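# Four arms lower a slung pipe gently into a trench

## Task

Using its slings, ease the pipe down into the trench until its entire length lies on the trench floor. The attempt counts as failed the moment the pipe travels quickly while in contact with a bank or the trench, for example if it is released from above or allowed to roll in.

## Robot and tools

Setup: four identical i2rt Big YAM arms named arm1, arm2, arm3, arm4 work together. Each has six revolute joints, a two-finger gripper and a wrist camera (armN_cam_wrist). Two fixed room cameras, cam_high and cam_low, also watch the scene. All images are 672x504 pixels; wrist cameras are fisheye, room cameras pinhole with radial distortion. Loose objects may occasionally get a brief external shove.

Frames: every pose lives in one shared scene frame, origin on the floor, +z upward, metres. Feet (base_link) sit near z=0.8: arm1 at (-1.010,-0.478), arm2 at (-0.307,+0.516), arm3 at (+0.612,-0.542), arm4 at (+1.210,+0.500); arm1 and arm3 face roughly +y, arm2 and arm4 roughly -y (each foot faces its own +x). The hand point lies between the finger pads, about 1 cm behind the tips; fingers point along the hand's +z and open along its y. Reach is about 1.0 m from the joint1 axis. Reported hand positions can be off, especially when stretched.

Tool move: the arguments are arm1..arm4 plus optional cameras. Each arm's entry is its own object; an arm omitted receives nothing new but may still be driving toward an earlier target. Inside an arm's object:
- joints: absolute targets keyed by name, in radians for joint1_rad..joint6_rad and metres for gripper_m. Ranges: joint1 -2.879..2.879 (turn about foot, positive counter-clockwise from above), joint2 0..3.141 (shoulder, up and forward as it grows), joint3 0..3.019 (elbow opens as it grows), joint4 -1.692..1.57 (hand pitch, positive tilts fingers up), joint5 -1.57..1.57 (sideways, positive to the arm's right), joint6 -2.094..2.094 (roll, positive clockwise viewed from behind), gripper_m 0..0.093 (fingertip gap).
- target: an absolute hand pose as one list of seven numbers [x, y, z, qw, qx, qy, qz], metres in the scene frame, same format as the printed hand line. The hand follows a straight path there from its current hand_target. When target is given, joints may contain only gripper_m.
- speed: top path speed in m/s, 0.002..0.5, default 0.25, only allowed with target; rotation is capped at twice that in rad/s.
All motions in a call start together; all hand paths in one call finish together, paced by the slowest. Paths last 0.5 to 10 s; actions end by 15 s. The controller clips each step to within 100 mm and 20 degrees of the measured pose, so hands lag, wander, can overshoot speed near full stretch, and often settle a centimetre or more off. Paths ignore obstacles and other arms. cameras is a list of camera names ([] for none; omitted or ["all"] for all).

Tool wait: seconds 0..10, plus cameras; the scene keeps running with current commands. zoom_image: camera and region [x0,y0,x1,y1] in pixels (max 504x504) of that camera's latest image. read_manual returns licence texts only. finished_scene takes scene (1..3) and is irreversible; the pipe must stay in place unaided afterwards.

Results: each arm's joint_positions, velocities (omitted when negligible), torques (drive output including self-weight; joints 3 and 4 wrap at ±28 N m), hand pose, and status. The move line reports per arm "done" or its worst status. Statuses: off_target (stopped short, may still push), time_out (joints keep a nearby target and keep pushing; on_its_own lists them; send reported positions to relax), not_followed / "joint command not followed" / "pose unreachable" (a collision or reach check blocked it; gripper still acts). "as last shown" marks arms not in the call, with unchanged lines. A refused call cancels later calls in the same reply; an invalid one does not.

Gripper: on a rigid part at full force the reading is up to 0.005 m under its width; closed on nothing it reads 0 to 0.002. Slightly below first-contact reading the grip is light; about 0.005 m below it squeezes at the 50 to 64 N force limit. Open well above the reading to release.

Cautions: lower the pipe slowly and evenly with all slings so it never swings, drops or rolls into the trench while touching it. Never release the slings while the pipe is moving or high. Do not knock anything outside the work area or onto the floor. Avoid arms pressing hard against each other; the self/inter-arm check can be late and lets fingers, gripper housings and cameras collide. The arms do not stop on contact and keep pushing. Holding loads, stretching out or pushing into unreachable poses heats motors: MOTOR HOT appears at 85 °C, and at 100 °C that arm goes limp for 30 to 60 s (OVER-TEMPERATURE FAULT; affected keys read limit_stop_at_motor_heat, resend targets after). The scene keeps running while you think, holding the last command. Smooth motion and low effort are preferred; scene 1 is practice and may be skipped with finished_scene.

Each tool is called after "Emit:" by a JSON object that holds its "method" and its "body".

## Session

Emit:
{"method": "move", "body": {}}

Scene clock: 0.00 s.
Joint torques (N m): no reading
Heat: arm1: hottest joint2_rad 30 °C; arm2: hottest gripper 29 °C; arm3: hottest joint2_rad 29 °C; arm4: hottest joint5_rad 29 °C.
Joint velocities: within noise
arm1.joint_positions: joint1_rad=+0.181 joint2_rad=+0.602 joint3_rad=+1.316 joint4_rad=-1.375 joint5_rad=-0.192 joint6_rad=-0.163 gripper_m=+0.09396
arm1.joint_status: not commanded
arm1.hand: x=-1.0501 y=-0.2454 z=+1.3080 quat_wxyz=(-0.278, +0.713, -0.545, -0.341) (m; scene frame)
arm1.hand_target: x=-1.0502 y=-0.2475 z=+1.3183 quat_wxyz=(-0.286, +0.710, -0.541, -0.348) (m; scene frame)
arm1.hand_status: not commanded
arm2.joint_positions: joint1_rad=-0.039 joint2_rad=+0.499 joint3_rad=+1.459 joint4_rad=-1.321 joint5_rad=-0.112 joint6_rad=+0.052 gripper_m=+0.09396
arm2.joint_status: not commanded
arm2.hand: x=-0.3042 y=+0.3551 z=+1.4198 quat_wxyz=(-0.429, -0.599, -0.556, +0.384) (m; scene frame)
arm2.hand_target: x=-0.3038 y=+0.3587 z=+1.4302 quat_wxyz=(-0.436, -0.593, -0.552, +0.392) (m; scene frame)
arm2.hand_status: not commanded
arm3.joint_positions: joint1_rad=+0.407 joint2_rad=+0.468 joint3_rad=+1.336 joint4_rad=-1.245 joint5_rad=-0.228 joint6_rad=-0.247 gripper_m=+0.09396
arm3.joint_status: not commanded
arm3.hand: x=+0.4772 y=-0.4122 z=+1.3771 quat_wxyz=(-0.254, +0.787, -0.239, -0.508) (m; scene frame)
arm3.hand_target: x=+0.4794 y=-0.4157 z=+1.3869 quat_wxyz=(-0.260, +0.782, -0.236, -0.516) (m; scene frame)
arm3.hand_status: not commanded
arm4.joint_positions: joint1_rad=+0.227 joint2_rad=+0.629 joint3_rad=+1.327 joint4_rad=-1.242 joint5_rad=-0.022 joint6_rad=+0.203 gripper_m=+0.09396
arm4.joint_status: not commanded
arm4.hand: x=+1.2851 y=+0.2546 z=+1.3092 quat_wxyz=(-0.429, -0.584, -0.645, +0.243) (m; scene frame)
arm4.hand_target: x=+1.2844 y=+0.2567 z=+1.3242 quat_wxyz=(-0.441, -0.578, -0.639, +0.250) (m; scene frame)
arm4.hand_status: not commanded
pictures: arm1_cam_wrist, arm2_cam_wrist, arm3_cam_wrist, arm4_cam_wrist, cam_high, cam_low

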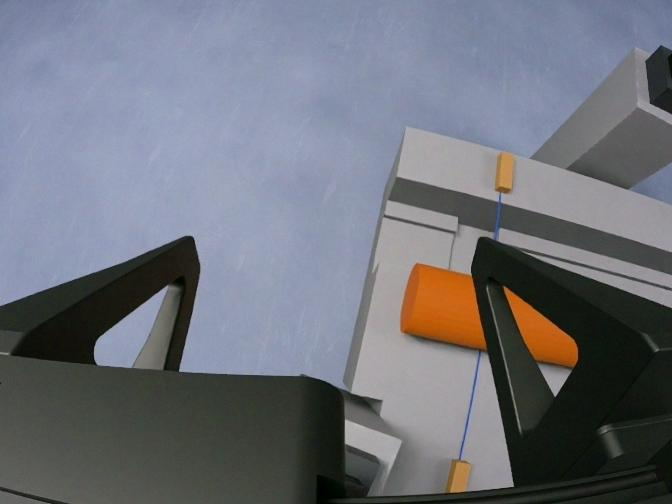

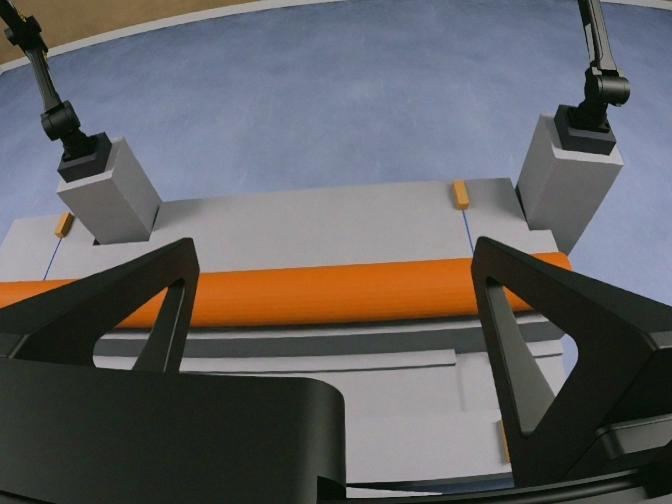

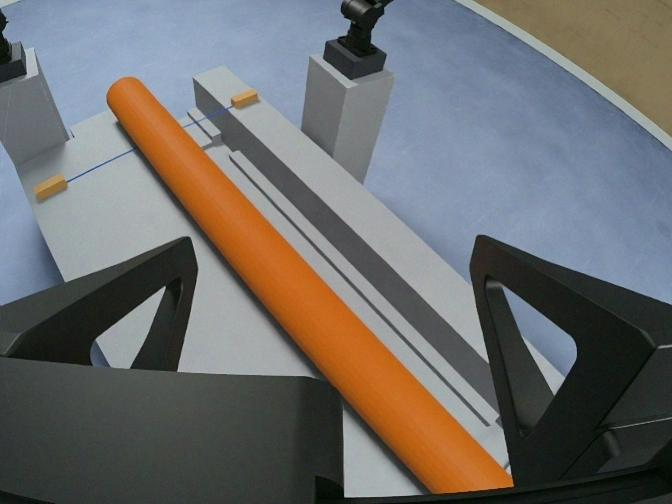

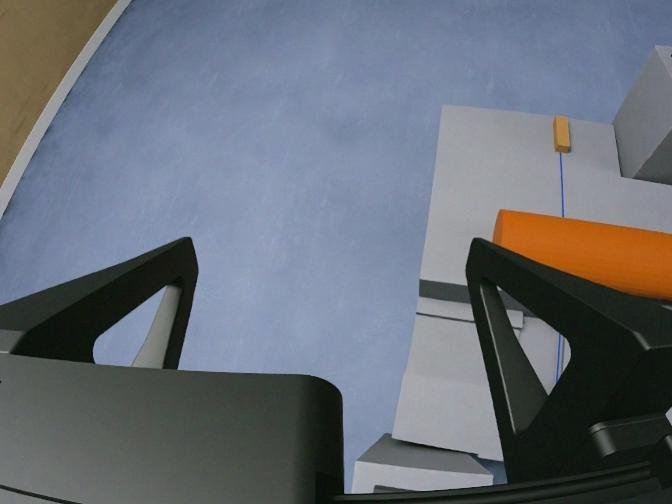

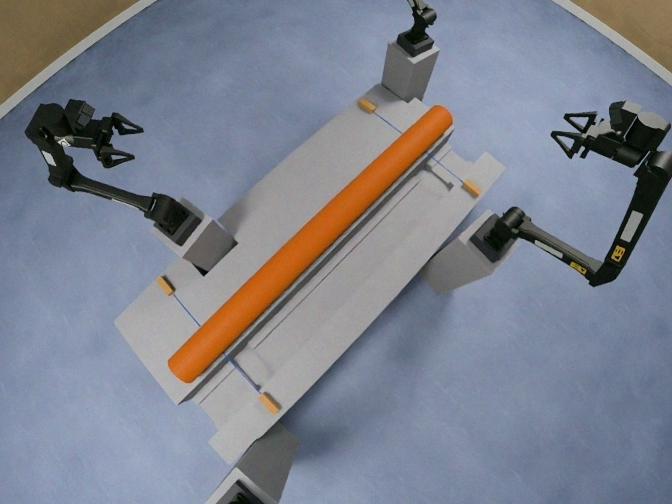

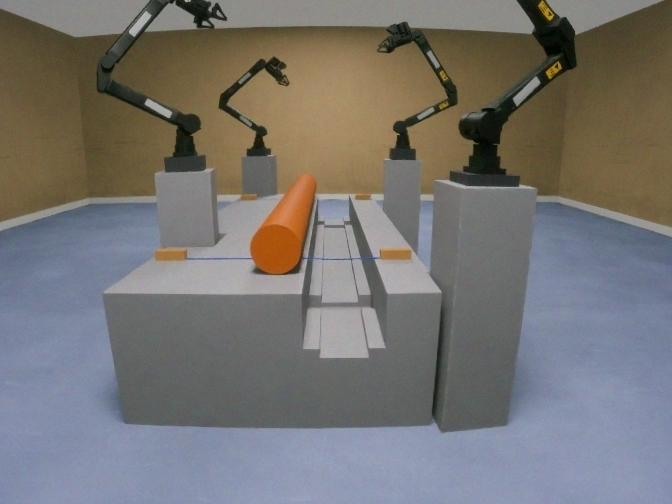

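Emit:
{"method": "move", "body": {"arm1": {"joints":{"joint1_rad":-1.54,"joint2_rad":1.45,"joint3_rad":0.52,"joint4_rad":-0.67,"joint5_rad":0,"joint6_rad":1.45}}, "arm2": {"joints":{"joint1_rad":-1.068,"joint2_rad":1.8,"joint3_rad":0.934,"joint4_rad":-0.765,"joint5_rad":0,"joint6_rad":-1.141}}, "arm3": {"joints":{"joint1_rad":-1.837,"joint2_rad":1.349,"joint3_rad":0.414,"joint4_rad":-0.675,"joint5_rad":0,"joint6_rad":1.456}}, "arm4": {"joints":{"joint1_rad":-1.081,"joint2_rad":1.677,"joint3_rad":0.895,"joint4_rad":-0.848,"joint5_rad":0,"joint6_rad":-0.993}}, "cameras": []}}

Emit:
{"method": "move", "body": {"arm1": {"target":[-0.65,-0.51,0.56,0,0.707,0.707,0],"speed":0.25}, "arm2": {"target":[-0.682,0.30,0.56,0,0.707,0.707,0],"speed":0.25}, "arm3": {"target":[0.917,-0.525,0.56,0,0.707,0.707,0],"speed":0.25}, "arm4": {"target":[0.907,0.29,0.56,0,0.707,0.707,0],"speed":0.25}}}

Scene clock: 9.30 s.
move: arm1 done; arm2 done; arm3 done; arm4 done
arm1.joint_status: all done
arm2.joint_status: all done
arm3.joint_status: all done
arm4.joint_status: all done
pictures: none

Scene clock: 10.93 s.
Joint torques (N m): arm1=[0.38 -14.04 1.59 0.85 0.02 0.11] | arm2=[0.38 -17.96 4.1 0.03 -0.07 0.13] | arm3=[1.79 -16.32 -0.09 0.4 0.12 0.09] | arm4=[1.08 -15.27 1.94 0.68 0.1 0.32]
move: arm1 done; arm2 off_target; arm3 done; arm4 off_target
arm1.joint_positions: joint1_rad=-1.486 joint2_rad=+2.272 joint3_rad=+0.813 joint4_rad=-0.131 joint5_rad=-0.006 joint6_rad=+1.476 gripper_m=+0.09398
arm1.hand: x=-0.6525 y=-0.5129 z=+0.5646 quat_wxyz=(+0.001, -0.706, -0.708, +0.002) (m; scene frame)
arm1.hand_target: x=-0.6501 y=-0.5101 z=+0.5601 quat_wxyz=(+0.000, -0.707, -0.707, +0.000) (m; scene frame)
arm1.hand_status: done (0.006 m and 0.3 deg from the pose sent, 0.240 m and 1.0 deg at the start)
arm2.joint_positions: joint1_rad=-1.000 joint2_rad=+2.359 joint3_rad=+1.018 joint4_rad=-0.278 joint5_rad=+0.012 joint6_rad=-1.057 gripper_m=+0.09396
arm2.hand: x=-0.6696 y=+0.3120 z=+0.5555 quat_wxyz=(-0.006, -0.708, -0.706, -0.018) (m; scene frame)
arm2.hand_target: x=-0.6818 y=+0.3001 z=+0.5604 quat_wxyz=(+0.000, -0.707, -0.707, +0.000) (m; scene frame)
arm2.hand_status: off_target (0.018 m and 2.2 deg from the pose sent, 0.211 m and 4.8 deg at the start)
arm3.joint_positions: joint1_rad=-1.686 joint2_rad=+2.276 joint3_rad=+0.670 joint4_rad=+0.022 joint5_rad=+0.006 joint6_rad=+1.619 gripper_m=+0.09398
arm3.hand: x=+0.9149 y=-0.5265 z=+0.5601 quat_wxyz=(+0.004, -0.707, -0.708, +0.002) (m; scene frame)
arm3.hand_target: x=+0.9172 y=-0.5249 z=+0.5601 quat_wxyz=(+0.000, -0.707, -0.707, +0.000) (m; scene frame)
arm3.hand_status: done (0.003 m and 0.6 deg from the pose sent, 0.235 m and 2.4 deg at the start)
arm4.joint_positions: joint1_rad=-1.040 joint2_rad=+2.202 joint3_rad=+0.799 joint4_rad=-0.201 joint5_rad=+0.002 joint6_rad=-0.978 gripper_m=+0.09396
arm4.hand: x=+0.9161 y=+0.3002 z=+0.5548 quat_wxyz=(-0.005, -0.706, -0.708, -0.017) (m; scene frame)
arm4.hand_target: x=+0.9072 y=+0.2901 z=+0.5601 quat_wxyz=(+0.000, -0.707, -0.707, +0.000) (m; scene frame)
arm4.hand_status: off_target (0.015 m and 2.1 deg from the pose sent, 0.206 m and 5.1 deg at the start)
pictures: arm1_cam_wrist, arm2_cam_wrist, arm3_cam_wrist, arm4_cam_wrist, cam_high, cam_low

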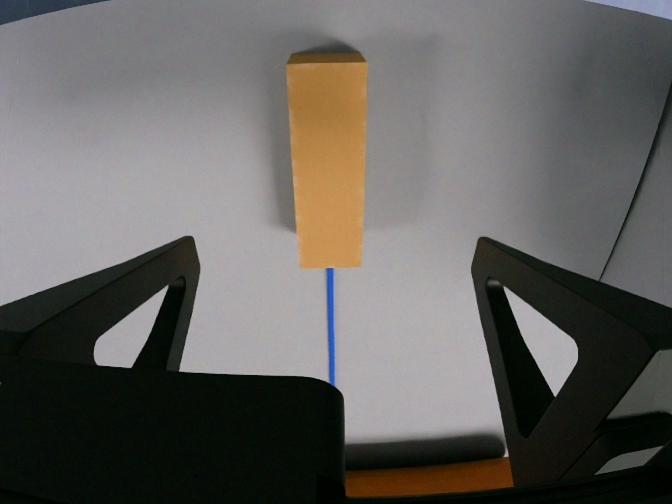

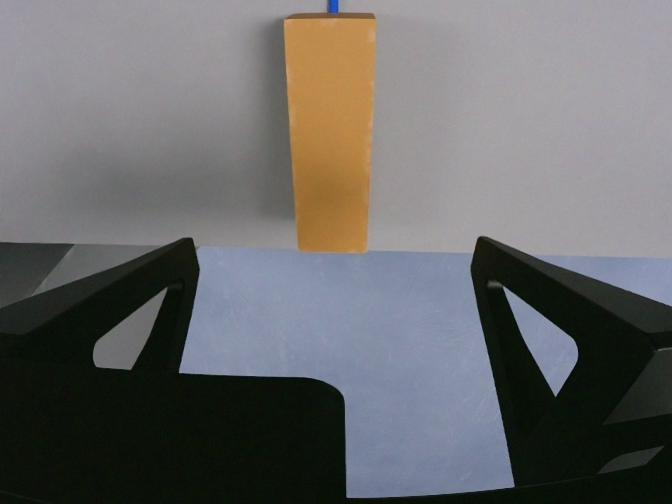

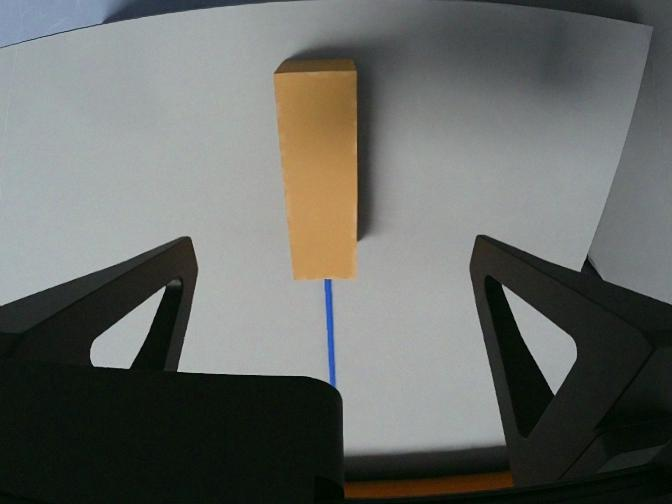

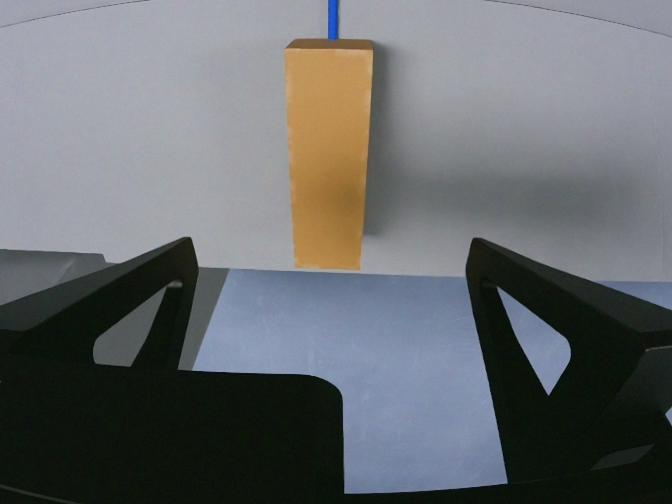

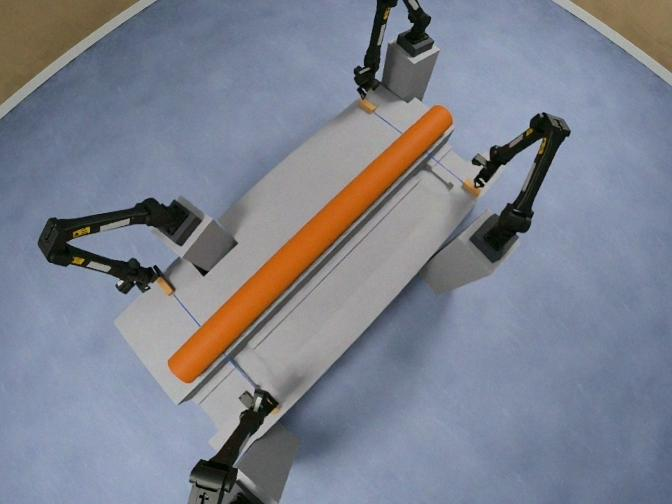

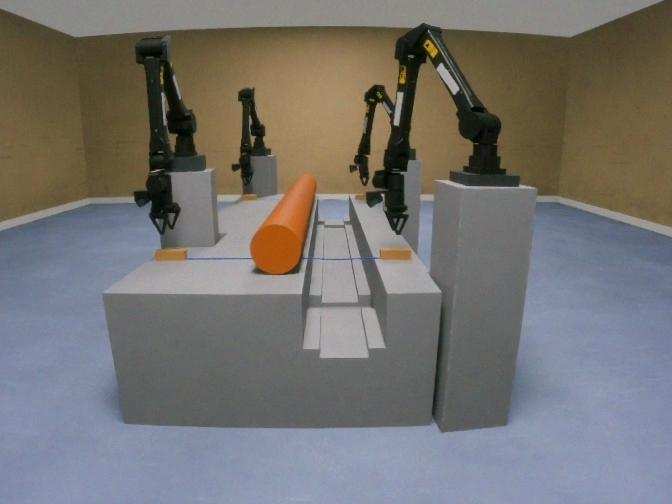

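Emit:
{"method": "move", "body": {"arm1": {"target":[-0.652,-0.502,0.471,0,0.707,0.707,0],"speed":0.1}, "arm2": {"target":[-0.683,0.300,0.477,0,0.707,0.707,0],"speed":0.1}, "arm3": {"target":[0.918,-0.514,0.474,0,0.707,0.707,0],"speed":0.1}, "arm4": {"target":[0.908,0.295,0.479,0,0.707,0.707,0],"speed":0.1}, "cameras": []}}

Emit:
{"method": "move", "body": {"arm1": {"joints":{"gripper_m":0.02}}, "arm2": {"joints":{"gripper_m":0.02}}, "arm3": {"joints":{"gripper_m":0.02}}, "arm4": {"joints":{"gripper_m":0.02}}}}

Scene clock: 17.20 s.
move: arm1 off_target; arm2 off_target; arm3 done; arm4 done
arm1.hand_status: off_target (0.011 m and 0.5 deg from the pose sent, 0.094 m and 0.3 deg at the start)
arm2.hand_status: off_target (0.012 m and 1.6 deg from the pose sent, 0.080 m and 2.2 deg at the start)
arm3.hand_status: done (0.006 m and 0.2 deg from the pose sent, 0.087 m and 0.6 deg at the start)
arm4.hand_status: done (0.008 m and 1.2 deg from the pose sent, 0.076 m and 2.1 deg at the start)
pictures: none

Scene clock: 17.87 s.
Joint torques (N m): arm1=[0.62 -14.45 0.35 0.94 0 0.09] | arm2=[0.03 -17.9 2.82 0.03 -0.07 0.16] | arm3=[2.02 -16.26 -0.94 0.4 0.1 0.08] | arm4=[0.26 -14.56 0.9 0.66 0.09 0.19]
move: arm1 off_target; arm2 off_target; arm3 off_target; arm4 off_target
arm1.joint_positions: joint1_rad=-1.462 joint2_rad=+2.525 joint3_rad=+0.932 joint4_rad=+0.016 joint5_rad=-0.006 joint6_rad=+1.500 gripper_m=+0.03322
arm1.joint_status: gripper_m off_target (ended at +0.03326, target +0.02000)
arm1.hand: x=-0.6468 y=-0.5056 z=+0.4803 quat_wxyz=(-0.004, -0.707, -0.708, -0.002) (m; scene frame)
arm2.joint_positions: joint1_rad=-1.000 joint2_rad=+2.571 joint3_rad=+1.135 joint4_rad=-0.169 joint5_rad=+0.012 joint6_rad=-1.057 gripper_m=+0.03415
arm2.joint_status: gripper_m off_target (ended at +0.03418, target +0.02000)
arm2.hand: x=-0.6760 y=+0.3073 z=+0.4774 quat_wxyz=(-0.004, -0.709, -0.705, -0.011) (m; scene frame)
arm3.joint_positions: joint1_rad=-1.657 joint2_rad=+2.543 joint3_rad=+0.804 joint4_rad=+0.166 joint5_rad=+0.007 joint6_rad=+1.653 gripper_m=+0.03419
arm3.joint_status: gripper_m off_target (ended at +0.03422, target +0.02000)
arm3.hand: x=+0.9206 y=-0.5163 z=+0.4784 quat_wxyz=(+0.000, -0.708, -0.706, -0.002) (m; scene frame)
arm4.joint_positions: joint1_rad=-1.040 joint2_rad=+2.431 joint3_rad=+0.884 joint4_rad=-0.041 joint5_rad=+0.003 joint6_rad=-0.978 gripper_m=+0.03439
arm4.joint_status: gripper_m off_target (ended at +0.03442, target +0.02000)
arm4.hand: x=+0.9142 y=+0.2985 z=+0.4795 quat_wxyz=(-0.003, -0.706, -0.708, -0.009) (m; scene frame)
pictures: arm1_cam_wrist, arm2_cam_wrist, arm3_cam_wrist, arm4_cam_wrist, cam_high, cam_low

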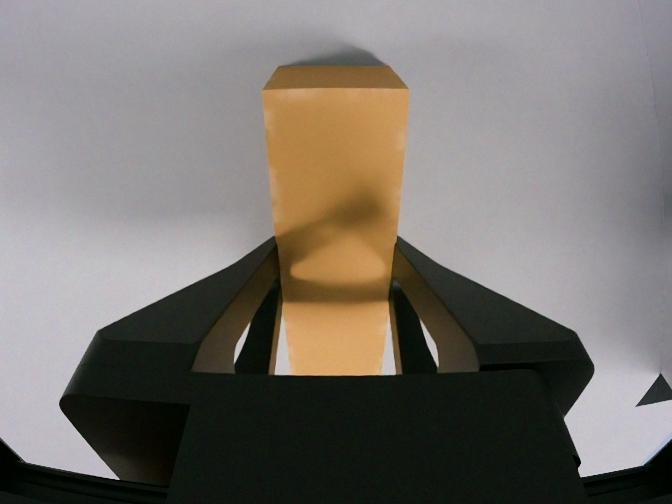

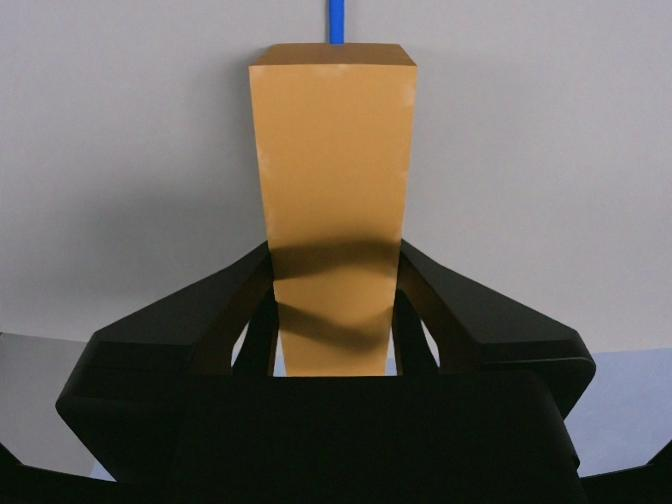

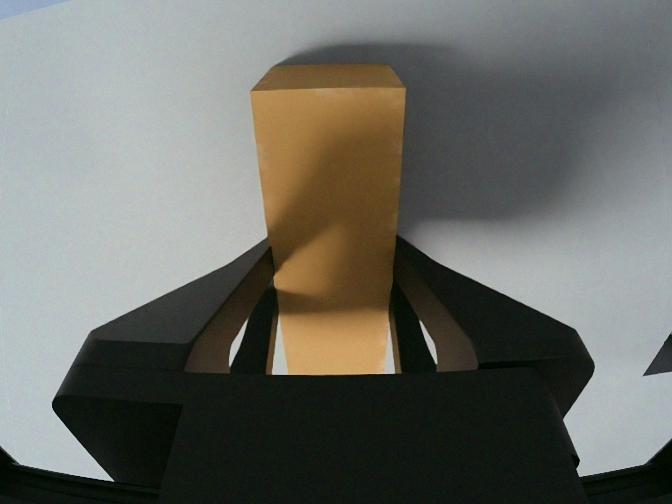

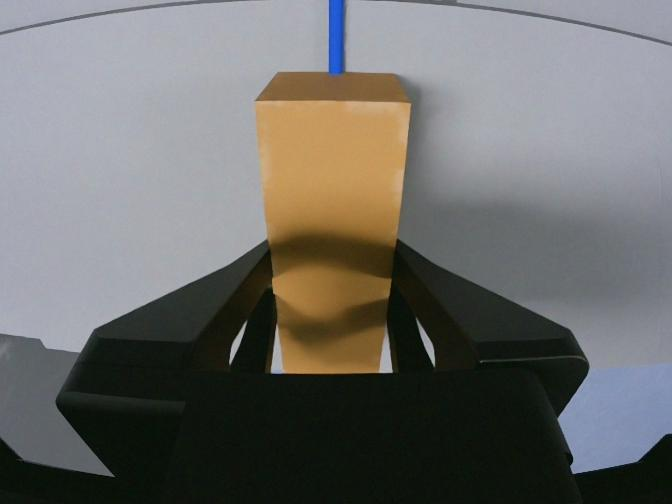

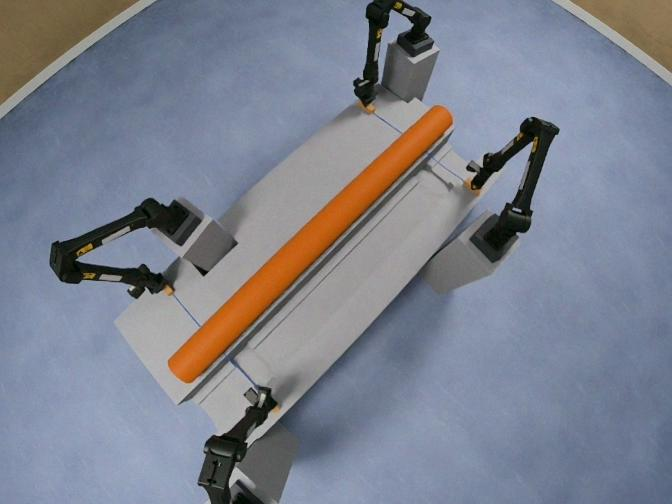

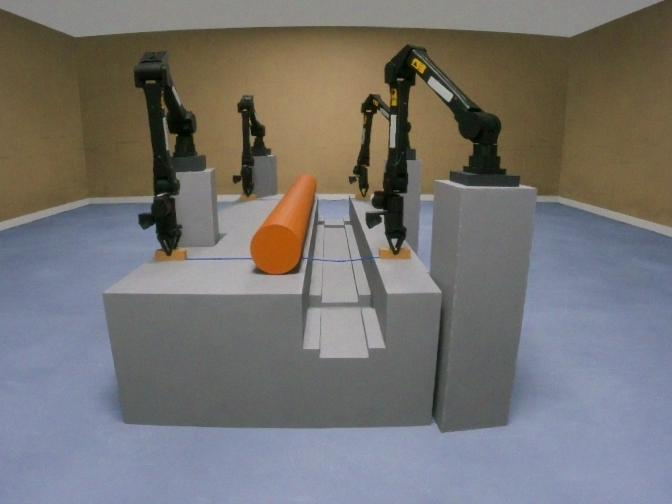

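Emit:
{"method": "move", "body": {"arm1": {"target":[-0.645,-0.31,0.80,0,0.62,0.7846,0],"speed":0.13}, "arm2": {"target":[-0.68,0.08,0.81,0,0.707,0.707,0],"speed":0.13}, "arm3": {"target":[0.923,-0.31,0.80,0,0.58,0.8146,0],"speed":0.13}, "arm4": {"target":[0.909,0.08,0.81,0,0.707,0.707,0],"speed":0.13}, "cameras": []}}

Emit:
{"method": "move", "body": {"arm1": {"target":[-0.625,-0.30,0.88,0,0.62,0.7846,0],"speed":0.06}, "arm2": {"target":[-0.69,0.06,0.905,0,0.707,0.707,0],"speed":0.06}, "arm3": {"target":[0.938,-0.30,0.88,0,0.58,0.8146,0],"speed":0.06}, "arm4": {"target":[0.898,0.06,0.91,0,0.707,0.707,0],"speed":0.06}, "cameras": ["cam_low","cam_high"]}}

Emit:
{"method": "zoom_image", "body": {"camera": "cam_low", "region": [120, 80, 460, 380]}}

Scene clock: 27.50 s.
move: arm1 off_target; arm2 off_target; arm3 off_target; arm4 off_target
arm1.hand_status: off_target (0.036 m and 3.1 deg from the pose sent, 0.375 m and 13.3 deg at the start)
arm2.hand_status: off_target (0.059 m and 5.5 deg from the pose sent, 0.403 m and 1.3 deg at the start)
arm3.hand_status: off_target (0.036 m and 3.4 deg from the pose sent, 0.382 m and 19.3 deg at the start)
arm4.hand_status: off_target (0.057 m and 5.3 deg from the pose sent, 0.396 m and 1.1 deg at the start)
pictures: none

Scene clock: 29.97 s.
Joint torques (N m): arm1=[-1.85 -20.72 12.57 -1.87 0.48 -0.11] | arm2=[-0.91 -30.39 16.76 -3.07 -0.12 0.03] | arm3=[0.56 -23.36 11.08 -2.29 0.02 -0.18] | arm4=[0.21 -27.4 14.34 -2.37 0.02 0.12]
move: arm1 off_target; arm2 off_target; arm3 off_target; arm4 off_target
arm1.joint_positions: joint1_rad=-0.949 joint2_rad=+1.679 joint3_rad=+0.961 joint4_rad=-0.975 joint5_rad=-0.021 joint6_rad=+1.780 gripper_m=+0.03322
arm1.hand: x=-0.6612 y=-0.3088 z=+0.8167 quat_wxyz=(+0.028, -0.619, -0.783, +0.049) (m; scene frame)
arm1.hand_target: x=-0.6287 y=-0.3015 z=+0.8772 quat_wxyz=(-0.001, -0.620, -0.784, +0.000) (m; scene frame)
arm1.hand_status: off_target (0.073 m and 6.5 deg from the pose sent, 0.117 m and 3.1 deg at the start)
arm2.joint_positions: joint1_rad=-0.628 joint2_rad=+2.082 joint3_rad=+1.527 joint4_rad=-1.164 joint5_rad=+0.010 joint6_rad=-0.684 gripper_m=+0.03416
arm2.hand: x=-0.6613 y=+0.0893 z=+0.8105 quat_wxyz=(+0.007, -0.707, -0.704, -0.067) (m; scene frame)
arm2.hand_target: x=-0.6847 y=+0.0663 z=+0.8998 quat_wxyz=(+0.000, -0.707, -0.707, +0.001) (m; scene frame)
arm2.hand_status: off_target (0.103 m and 7.7 deg from the pose sent, 0.152 m and 5.5 deg at the start; pose on its path clipped on 33 of 74 steps)
arm3.joint_positions: joint1_rad=-1.084 joint2_rad=+1.638 joint3_rad=+0.926 joint4_rad=-0.973 joint5_rad=+0.007 joint6_rad=+1.901 gripper_m=+0.03420
arm3.hand: x=+0.9120 y=-0.3154 z=+0.8251 quat_wxyz=(+0.015, -0.584, -0.810, +0.051) (m; scene frame)
arm3.hand_target: x=+0.9357 y=-0.3017 z=+0.8775 quat_wxyz=(-0.001, -0.580, -0.815, +0.000) (m; scene frame)
arm3.hand_status: off_target (0.063 m and 6.1 deg from the pose sent, 0.116 m and 3.4 deg at the start)
arm4.joint_positions: joint1_rad=-0.677 joint2_rad=+1.890 joint3_rad=+1.366 joint4_rad=-1.192 joint5_rad=+0.006 joint6_rad=-0.611 gripper_m=+0.03439
arm4.hand: x=+0.9213 y=+0.0910 z=+0.8160 quat_wxyz=(+0.013, -0.705, -0.705, -0.072) (m; scene frame)
arm4.hand_target: x=+0.9027 y=+0.0668 z=+0.9052 quat_wxyz=(+0.000, -0.707, -0.707, +0.001) (m; scene frame)
arm4.hand_status: off_target (0.102 m and 8.4 deg from the pose sent, 0.155 m and 5.3 deg at the start; pose on its path clipped on 32 of 74 steps)
pictures: cam_high, cam_low

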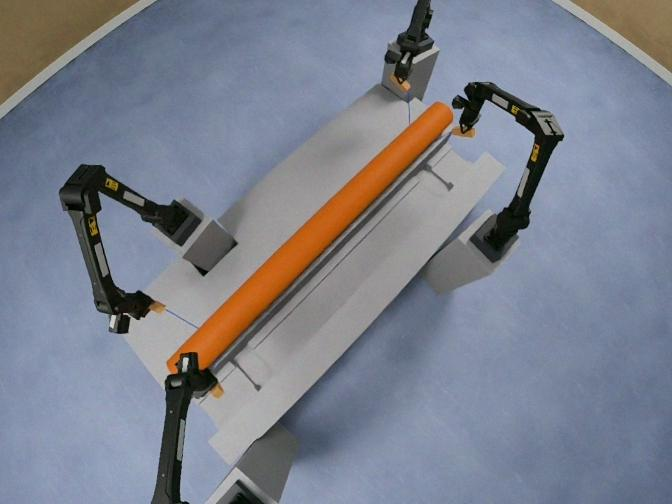

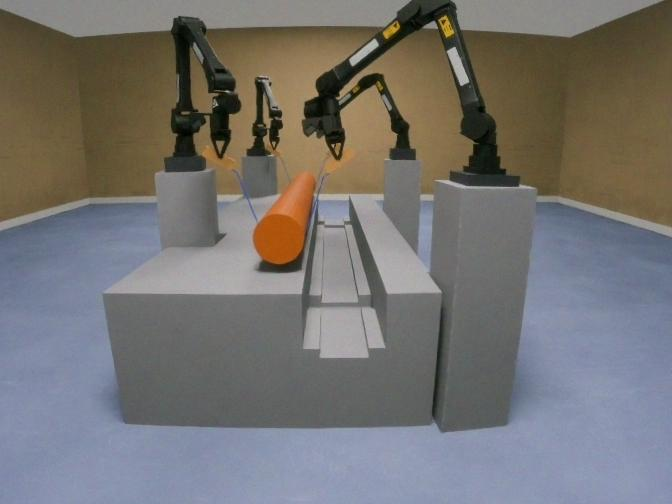

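Scaled by 1.482.

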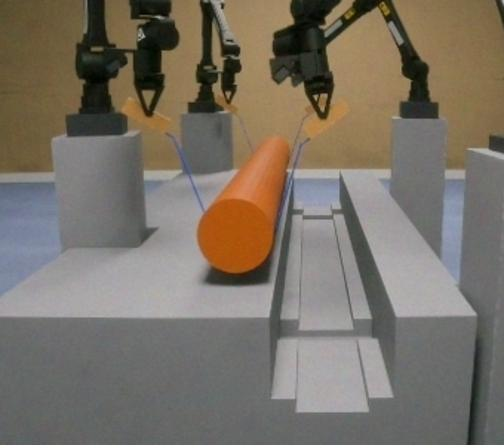

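Lifted evenly. Next: sideways over the trench.

Emit:
{"method": "move", "body": {"arm1": {"target":[-0.627,-0.19,0.9,0,0.58,0.8146,0],"speed":0.06}, "arm2": {"target":[-0.687,0.18,0.9,0,0.707,0.707,0],"speed":0.06}, "arm3": {"target":[0.938,-0.19,0.9,0,0.53,0.848,0],"speed":0.06}, "arm4": {"target":[0.902,0.18,0.9,0,0.707,0.707,0],"speed":0.06}, "cameras": []}}

Emit:
{"method": "move", "body": {"arm1": {"target":[-0.622,-0.035,0.895,0,0.53,0.848,0],"speed":0.06}, "arm2": {"target":[-0.687,0.267,0.89,0,0.707,0.707,0],"speed":0.06}, "arm3": {"target":[0.938,-0.033,0.9,0,0.46,0.888,0],"speed":0.06}, "arm4": {"target":[0.909,0.267,0.893,0,0.707,0.707,0],"speed":0.06}, "cameras": ["cam_low","cam_high"]}}

Emit:
{"method": "zoom_image", "body": {"camera": "cam_low", "region": [180, 80, 460, 380]}}

Scene clock: 36.53 s.
move: arm1 off_target; arm2 off_target; arm3 off_target; arm4 off_target
arm1.hand_status: off_target (0.062 m and 4.6 deg from the pose sent, 0.149 m and 8.7 deg at the start)
arm2.hand_status: off_target (0.072 m and 7.0 deg from the pose sent, 0.130 m and 7.7 deg at the start)
arm3.hand_status: off_target (0.059 m and 5.1 deg from the pose sent, 0.148 m and 9.6 deg at the start)
arm4.hand_status: off_target (0.067 m and 7.2 deg from the pose sent, 0.124 m and 8.4 deg at the start)
pictures: none

Scene clock: 39.93 s.
Joint torques (N m): arm1=[-1.49 -25.17 15.24 -1.92 0.1 -0.12] | arm2=[-2.67 -24.41 10.67 -1.13 -0.23 -0.1] | arm3=[1.32 -32.44 13.35 -2.13 -0.34 -0.21] | arm4=[-0.97 -20.42 9.09 -0.66 -0.12 -0.19]
move: arm1 off_target; arm2 off_target; arm3 off_target; arm4 off_target
arm1.joint_positions: joint1_rad=-0.537 joint2_rad=+2.010 joint3_rad=+1.499 joint4_rad=-1.168 joint5_rad=-0.015 joint6_rad=+1.971 gripper_m=+0.03326
arm1.hand: x=-0.6509 y=-0.0609 z=+0.8232 quat_wxyz=(+0.008, -0.529, -0.847, +0.053) (m; scene frame)
arm1.hand_target: x=-0.6258 y=-0.0395 z=+0.8945 quat_wxyz=(-0.001, -0.530, -0.848, -0.001) (m; scene frame)
arm1.hand_status: off_target (0.082 m and 6.1 deg from the pose sent, 0.179 m and 8.0 deg at the start)
arm2.joint_positions: joint1_rad=-0.894 joint2_rad=+1.768 joint3_rad=+1.111 joint4_rad=-1.043 joint5_rad=+0.018 joint6_rad=-0.961 gripper_m=+0.03416
arm2.hand: x=-0.6631 y=+0.2690 z=+0.8358 quat_wxyz=(-0.008, -0.703, -0.708, -0.058) (m; scene frame)
arm2.hand_target: x=-0.6851 y=+0.2680 z=+0.8876 quat_wxyz=(+0.001, -0.707, -0.707, +0.000) (m; scene frame)
arm2.hand_status: off_target (0.059 m and 6.7 deg from the pose sent, 0.106 m and 7.0 deg at the start)
arm3.joint_positions: joint1_rad=-0.735 joint2_rad=+2.073 joint3_rad=+1.593 joint4_rad=-1.215 joint5_rad=+0.011 joint6_rad=+1.981 gripper_m=+0.03421
arm3.hand: x=+0.9225 y=-0.0623 z=+0.8268 quat_wxyz=(+0.000, -0.470, -0.881, +0.057) (m; scene frame)
arm3.hand_target: x=+0.9352 y=-0.0374 z=+0.8991 quat_wxyz=(-0.001, -0.460, -0.888, -0.001) (m; scene frame)
arm3.hand_status: off_target (0.080 m and 6.7 deg from the pose sent, 0.184 m and 11.0 deg at the start)
arm4.joint_positions: joint1_rad=-0.952 joint2_rad=+1.524 joint3_rad=+0.951 joint4_rad=-1.118 joint5_rad=+0.012 joint6_rad=-0.877 gripper_m=+0.03439
arm4.hand: x=+0.9262 y=+0.2721 z=+0.8422 quat_wxyz=(-0.002, -0.709, -0.703, -0.061) (m; scene frame)
arm4.hand_target: x=+0.9106 y=+0.2680 z=+0.8902 quat_wxyz=(+0.002, -0.707, -0.707, +0.000) (m; scene frame)
arm4.hand_status: off_target (0.054 m and 7.0 deg from the pose sent, 0.102 m and 7.2 deg at the start)
pictures: cam_high, cam_low

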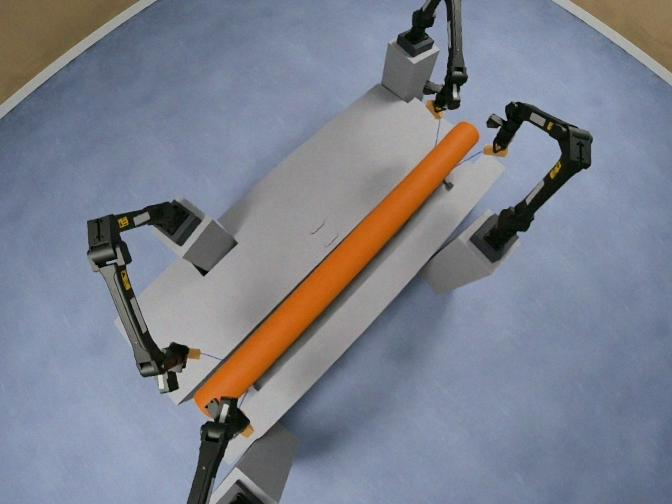

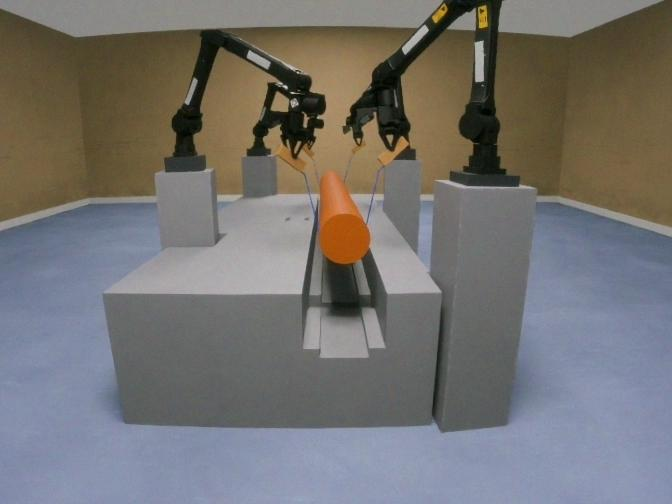

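Scaled by 1.680.

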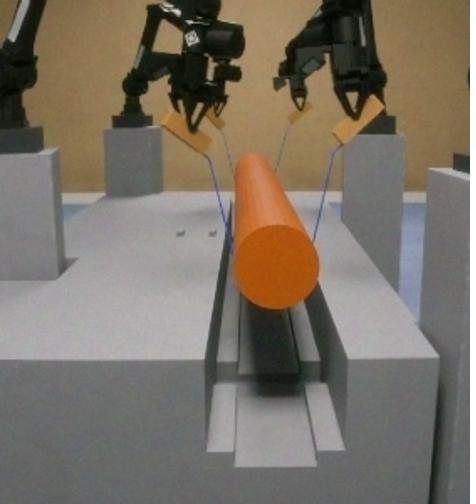

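Emit:
{"method": "move", "body": {"arm1": {"target":[-0.625,-0.037,0.655,0,0.53,0.848,0],"speed":0.06}, "arm2": {"target":[-0.685,0.264,0.65,0,0.707,0.707,0],"speed":0.06}, "arm3": {"target":[0.933,-0.036,0.66,0,0.46,0.888,0],"speed":0.06}, "arm4": {"target":[0.905,0.264,0.65,0,0.707,0.707,0],"speed":0.06}, "cameras": ["cam_low"]}}

Emit:
{"method": "zoom_image", "body": {"camera": "cam_low", "region": [220, 120, 460, 380]}}

Scene clock: 47.73 s.
Joint torques (N m): arm1=[-1.14 -26.52 7.42 -0.43 0.15 -0.05] | arm2=[-2.61 -22.71 5.94 -0.88 -0.26 -0.05] | arm3=[1.61 -32.67 6.98 -1.01 -0.44 -0.19] | arm4=[-1.14 -19.49 3.66 -0.27 -0.07 -0.11]
Heat: arm1: hottest joint3_rad 35 °C; arm2: hottest joint2_rad 34 °C; arm3: hottest joint2_rad 33 °C; arm4: hottest joint3_rad 32 °C.
move: arm1 off_target; arm2 off_target; arm3 off_target; arm4 off_target
arm1.joint_positions: joint1_rad=-0.528 joint2_rad=+2.352 joint3_rad=+1.449 joint4_rad=-0.731 joint5_rad=-0.017 joint6_rad=+1.976 gripper_m=+0.03327
arm1.hand: x=-0.6477 y=-0.0542 z=+0.6162 quat_wxyz=(+0.005, -0.528, -0.849, +0.030) (m; scene frame)
arm1.hand_target: x=-0.6257 y=-0.0379 z=+0.6545 quat_wxyz=(+0.000, -0.530, -0.848, +0.000) (m; scene frame)
arm1.hand_status: off_target (0.048 m and 3.5 deg from the pose sent, 0.172 m and 6.1 deg at the start)
arm2.joint_positions: joint1_rad=-0.895 joint2_rad=+2.205 joint3_rad=+1.011 joint4_rad=-0.466 joint5_rad=+0.018 joint6_rad=-0.965 gripper_m=+0.03416
arm2.hand: x=-0.6518 y=+0.2739 z=+0.6192 quat_wxyz=(-0.005, -0.703, -0.710, -0.039) (m; scene frame)
arm2.hand_target: x=-0.6841 y=+0.2649 z=+0.6495 quat_wxyz=(+0.001, -0.707, -0.707, +0.000) (m; scene frame)
arm2.hand_status: off_target (0.046 m and 4.6 deg from the pose sent, 0.187 m and 6.7 deg at the start)
arm3.joint_positions: joint1_rad=-0.735 joint2_rad=+2.393 joint3_rad=+1.510 joint4_rad=-0.770 joint5_rad=+0.013 joint6_rad=+1.981 gripper_m=+0.03421
arm3.hand: x=+0.9210 y=-0.0637 z=+0.6159 quat_wxyz=(-0.002, -0.470, -0.882, +0.036) (m; scene frame)
arm3.hand_target: x=+0.9324 y=-0.0371 z=+0.6594 quat_wxyz=(+0.000, -0.460, -0.888, +0.000) (m; scene frame)
arm3.hand_status: off_target (0.053 m and 4.4 deg from the pose sent, 0.169 m and 6.7 deg at the start)
arm4.joint_positions: joint1_rad=-0.955 joint2_rad=+2.009 joint3_rad=+0.797 joint4_rad=-0.427 joint5_rad=+0.009 joint6_rad=-0.888 gripper_m=+0.03439
arm4.hand: x=+0.9289 y=+0.2733 z=+0.6228 quat_wxyz=(-0.002, -0.707, -0.707, -0.035) (m; scene frame)
arm4.hand_target: x=+0.9057 y=+0.2645 z=+0.6488 quat_wxyz=(+0.001, -0.707, -0.707, +0.000) (m; scene frame)
arm4.hand_status: off_target (0.037 m and 4.1 deg from the pose sent, 0.193 m and 7.0 deg at the start)
pictures: cam_low

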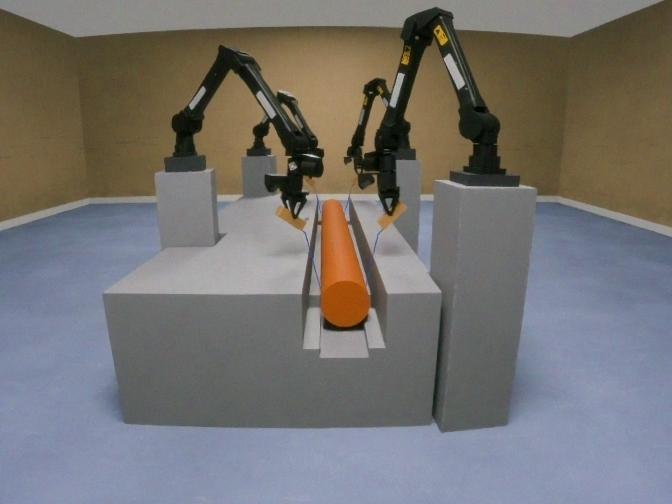

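Scaled by 1.938.

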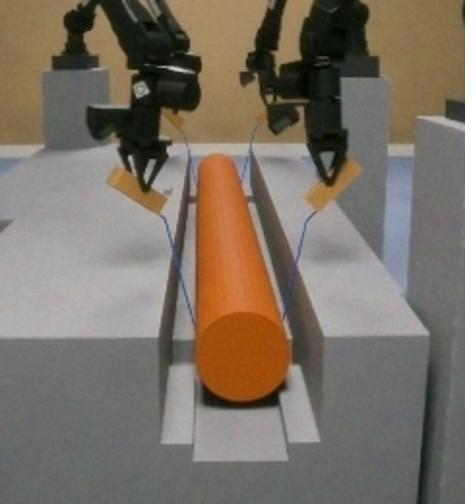

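Emit:
{"method": "move", "body": {"arm1": {"target":[-0.625,-0.037,0.60,0,0.53,0.848,0],"speed":0.025}, "arm2": {"target":[-0.685,0.264,0.595,0,0.707,0.707,0],"speed":0.025}, "arm3": {"target":[0.933,-0.036,0.605,0,0.46,0.888,0],"speed":0.025}, "arm4": {"target":[0.905,0.264,0.595,0,0.707,0.707,0],"speed":0.025}, "cameras": []}}

Emit:
{"method": "move", "body": {"arm1": {"target":[-0.63,-0.07,0.555,0,0.53,0.848,0],"speed":0.03}, "arm2": {"target":[-0.68,0.28,0.555,0,0.707,0.707,0],"speed":0.03}, "arm3": {"target":[0.929,-0.07,0.555,0,0.46,0.888,0],"speed":0.03}, "arm4": {"target":[0.910,0.28,0.555,0,0.707,0.707,0],"speed":0.03}, "cameras": ["cam_low"]}}

Emit:
{"method": "zoom_image", "body": {"camera": "cam_low", "region": [220, 120, 460, 380]}}

Scene clock: 54.47 s.
move: arm1 off_target; arm2 off_target; arm3 off_target; arm4 off_target
arm1.hand_status: off_target (0.017 m and 1.3 deg from the pose sent, 0.033 m and 3.5 deg at the start)
arm2.hand_status: off_target (0.020 m and 2.2 deg from the pose sent, 0.042 m and 4.6 deg at the start)
arm3.hand_status: off_target (0.019 m and 2.1 deg from the pose sent, 0.032 m and 4.4 deg at the start)
arm4.hand_status: off_target (0.018 m and 2.0 deg from the pose sent, 0.038 m and 4.1 deg at the start)
pictures: none

Scene clock: 57.00 s.
Joint torques (N m): arm1=[-1.03 -19.14 4.53 1.05 0.15 -0.1] | arm2=[-1.61 -17.2 4.98 0.02 -0.23 0.06] | arm3=[0.44 -24.64 4.74 0.34 -0.14 -0.07] | arm4=[-0.38 -13.68 2.66 0.68 -0.06 -0.01]
move: arm1 off_target; arm2 off_target; arm3 off_target; arm4 off_target
arm1.joint_positions: joint1_rad=-0.560 joint2_rad=+2.423 joint3_rad=+1.440 joint4_rad=-0.564 joint5_rad=-0.018 joint6_rad=+1.952 gripper_m=+0.03327
arm1.hand: x=-0.6259 y=-0.0576 z=+0.5753 quat_wxyz=(-0.002, -0.530, -0.848, -0.013) (m; scene frame)
arm1.hand_target: x=-0.6305 y=-0.0702 z=+0.5559 quat_wxyz=(+0.000, -0.530, -0.848, +0.000) (m; scene frame)
arm1.hand_status: off_target (0.024 m and 1.5 deg from the pose sent, 0.057 m and 1.3 deg at the start)
arm2.joint_positions: joint1_rad=-0.933 joint2_rad=+2.368 joint3_rad=+1.041 joint4_rad=-0.291 joint5_rad=+0.016 joint6_rad=-1.001 gripper_m=+0.03416
arm2.hand: x=-0.6622 y=+0.2848 z=+0.5544 quat_wxyz=(-0.003, -0.704, -0.709, -0.018) (m; scene frame)
arm2.hand_target: x=-0.6798 y=+0.2802 z=+0.5556 quat_wxyz=(+0.000, -0.707, -0.707, +0.000) (m; scene frame)
arm2.hand_status: off_target (0.018 m and 2.1 deg from the pose sent, 0.042 m and 2.2 deg at the start)
arm3.joint_positions: joint1_rad=-0.746 joint2_rad=+2.470 joint3_rad=+1.483 joint4_rad=-0.585 joint5_rad=+0.006 joint6_rad=+1.944 gripper_m=+0.03421
arm3.hand: x=+0.9270 y=-0.0635 z=+0.5660 quat_wxyz=(-0.002, -0.459, -0.889, -0.004) (m; scene frame)
arm3.hand_target: x=+0.9287 y=-0.0701 z=+0.5552 quat_wxyz=(+0.000, -0.460, -0.888, +0.000) (m; scene frame)
arm3.hand_status: off_target (0.013 m and 0.6 deg from the pose sent, 0.048 m and 2.1 deg at the start)
arm4.joint_positions: joint1_rad=-0.992 joint2_rad=+2.202 joint3_rad=+0.805 joint4_rad=-0.198 joint5_rad=+0.007 joint6_rad=-0.923 gripper_m=+0.03439
arm4.hand: x=+0.9217 y=+0.2840 z=+0.5554 quat_wxyz=(-0.001, -0.708, -0.706, -0.013) (m; scene frame)
arm4.hand_target: x=+0.9101 y=+0.2801 z=+0.5552 quat_wxyz=(+0.000, -0.707, -0.707, +0.000) (m; scene frame)
arm4.hand_status: off_target (0.012 m and 1.5 deg from the pose sent, 0.041 m and 2.0 deg at the start)
pictures: cam_low

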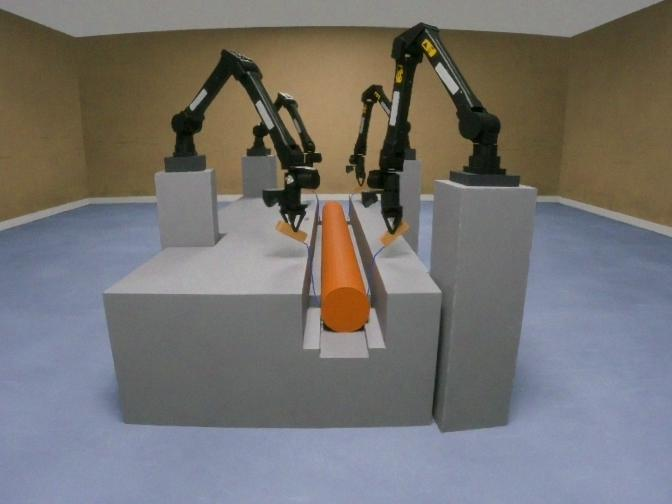

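Scaled by 1.938.

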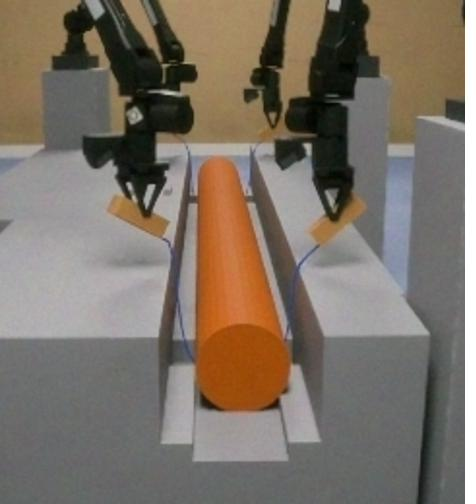

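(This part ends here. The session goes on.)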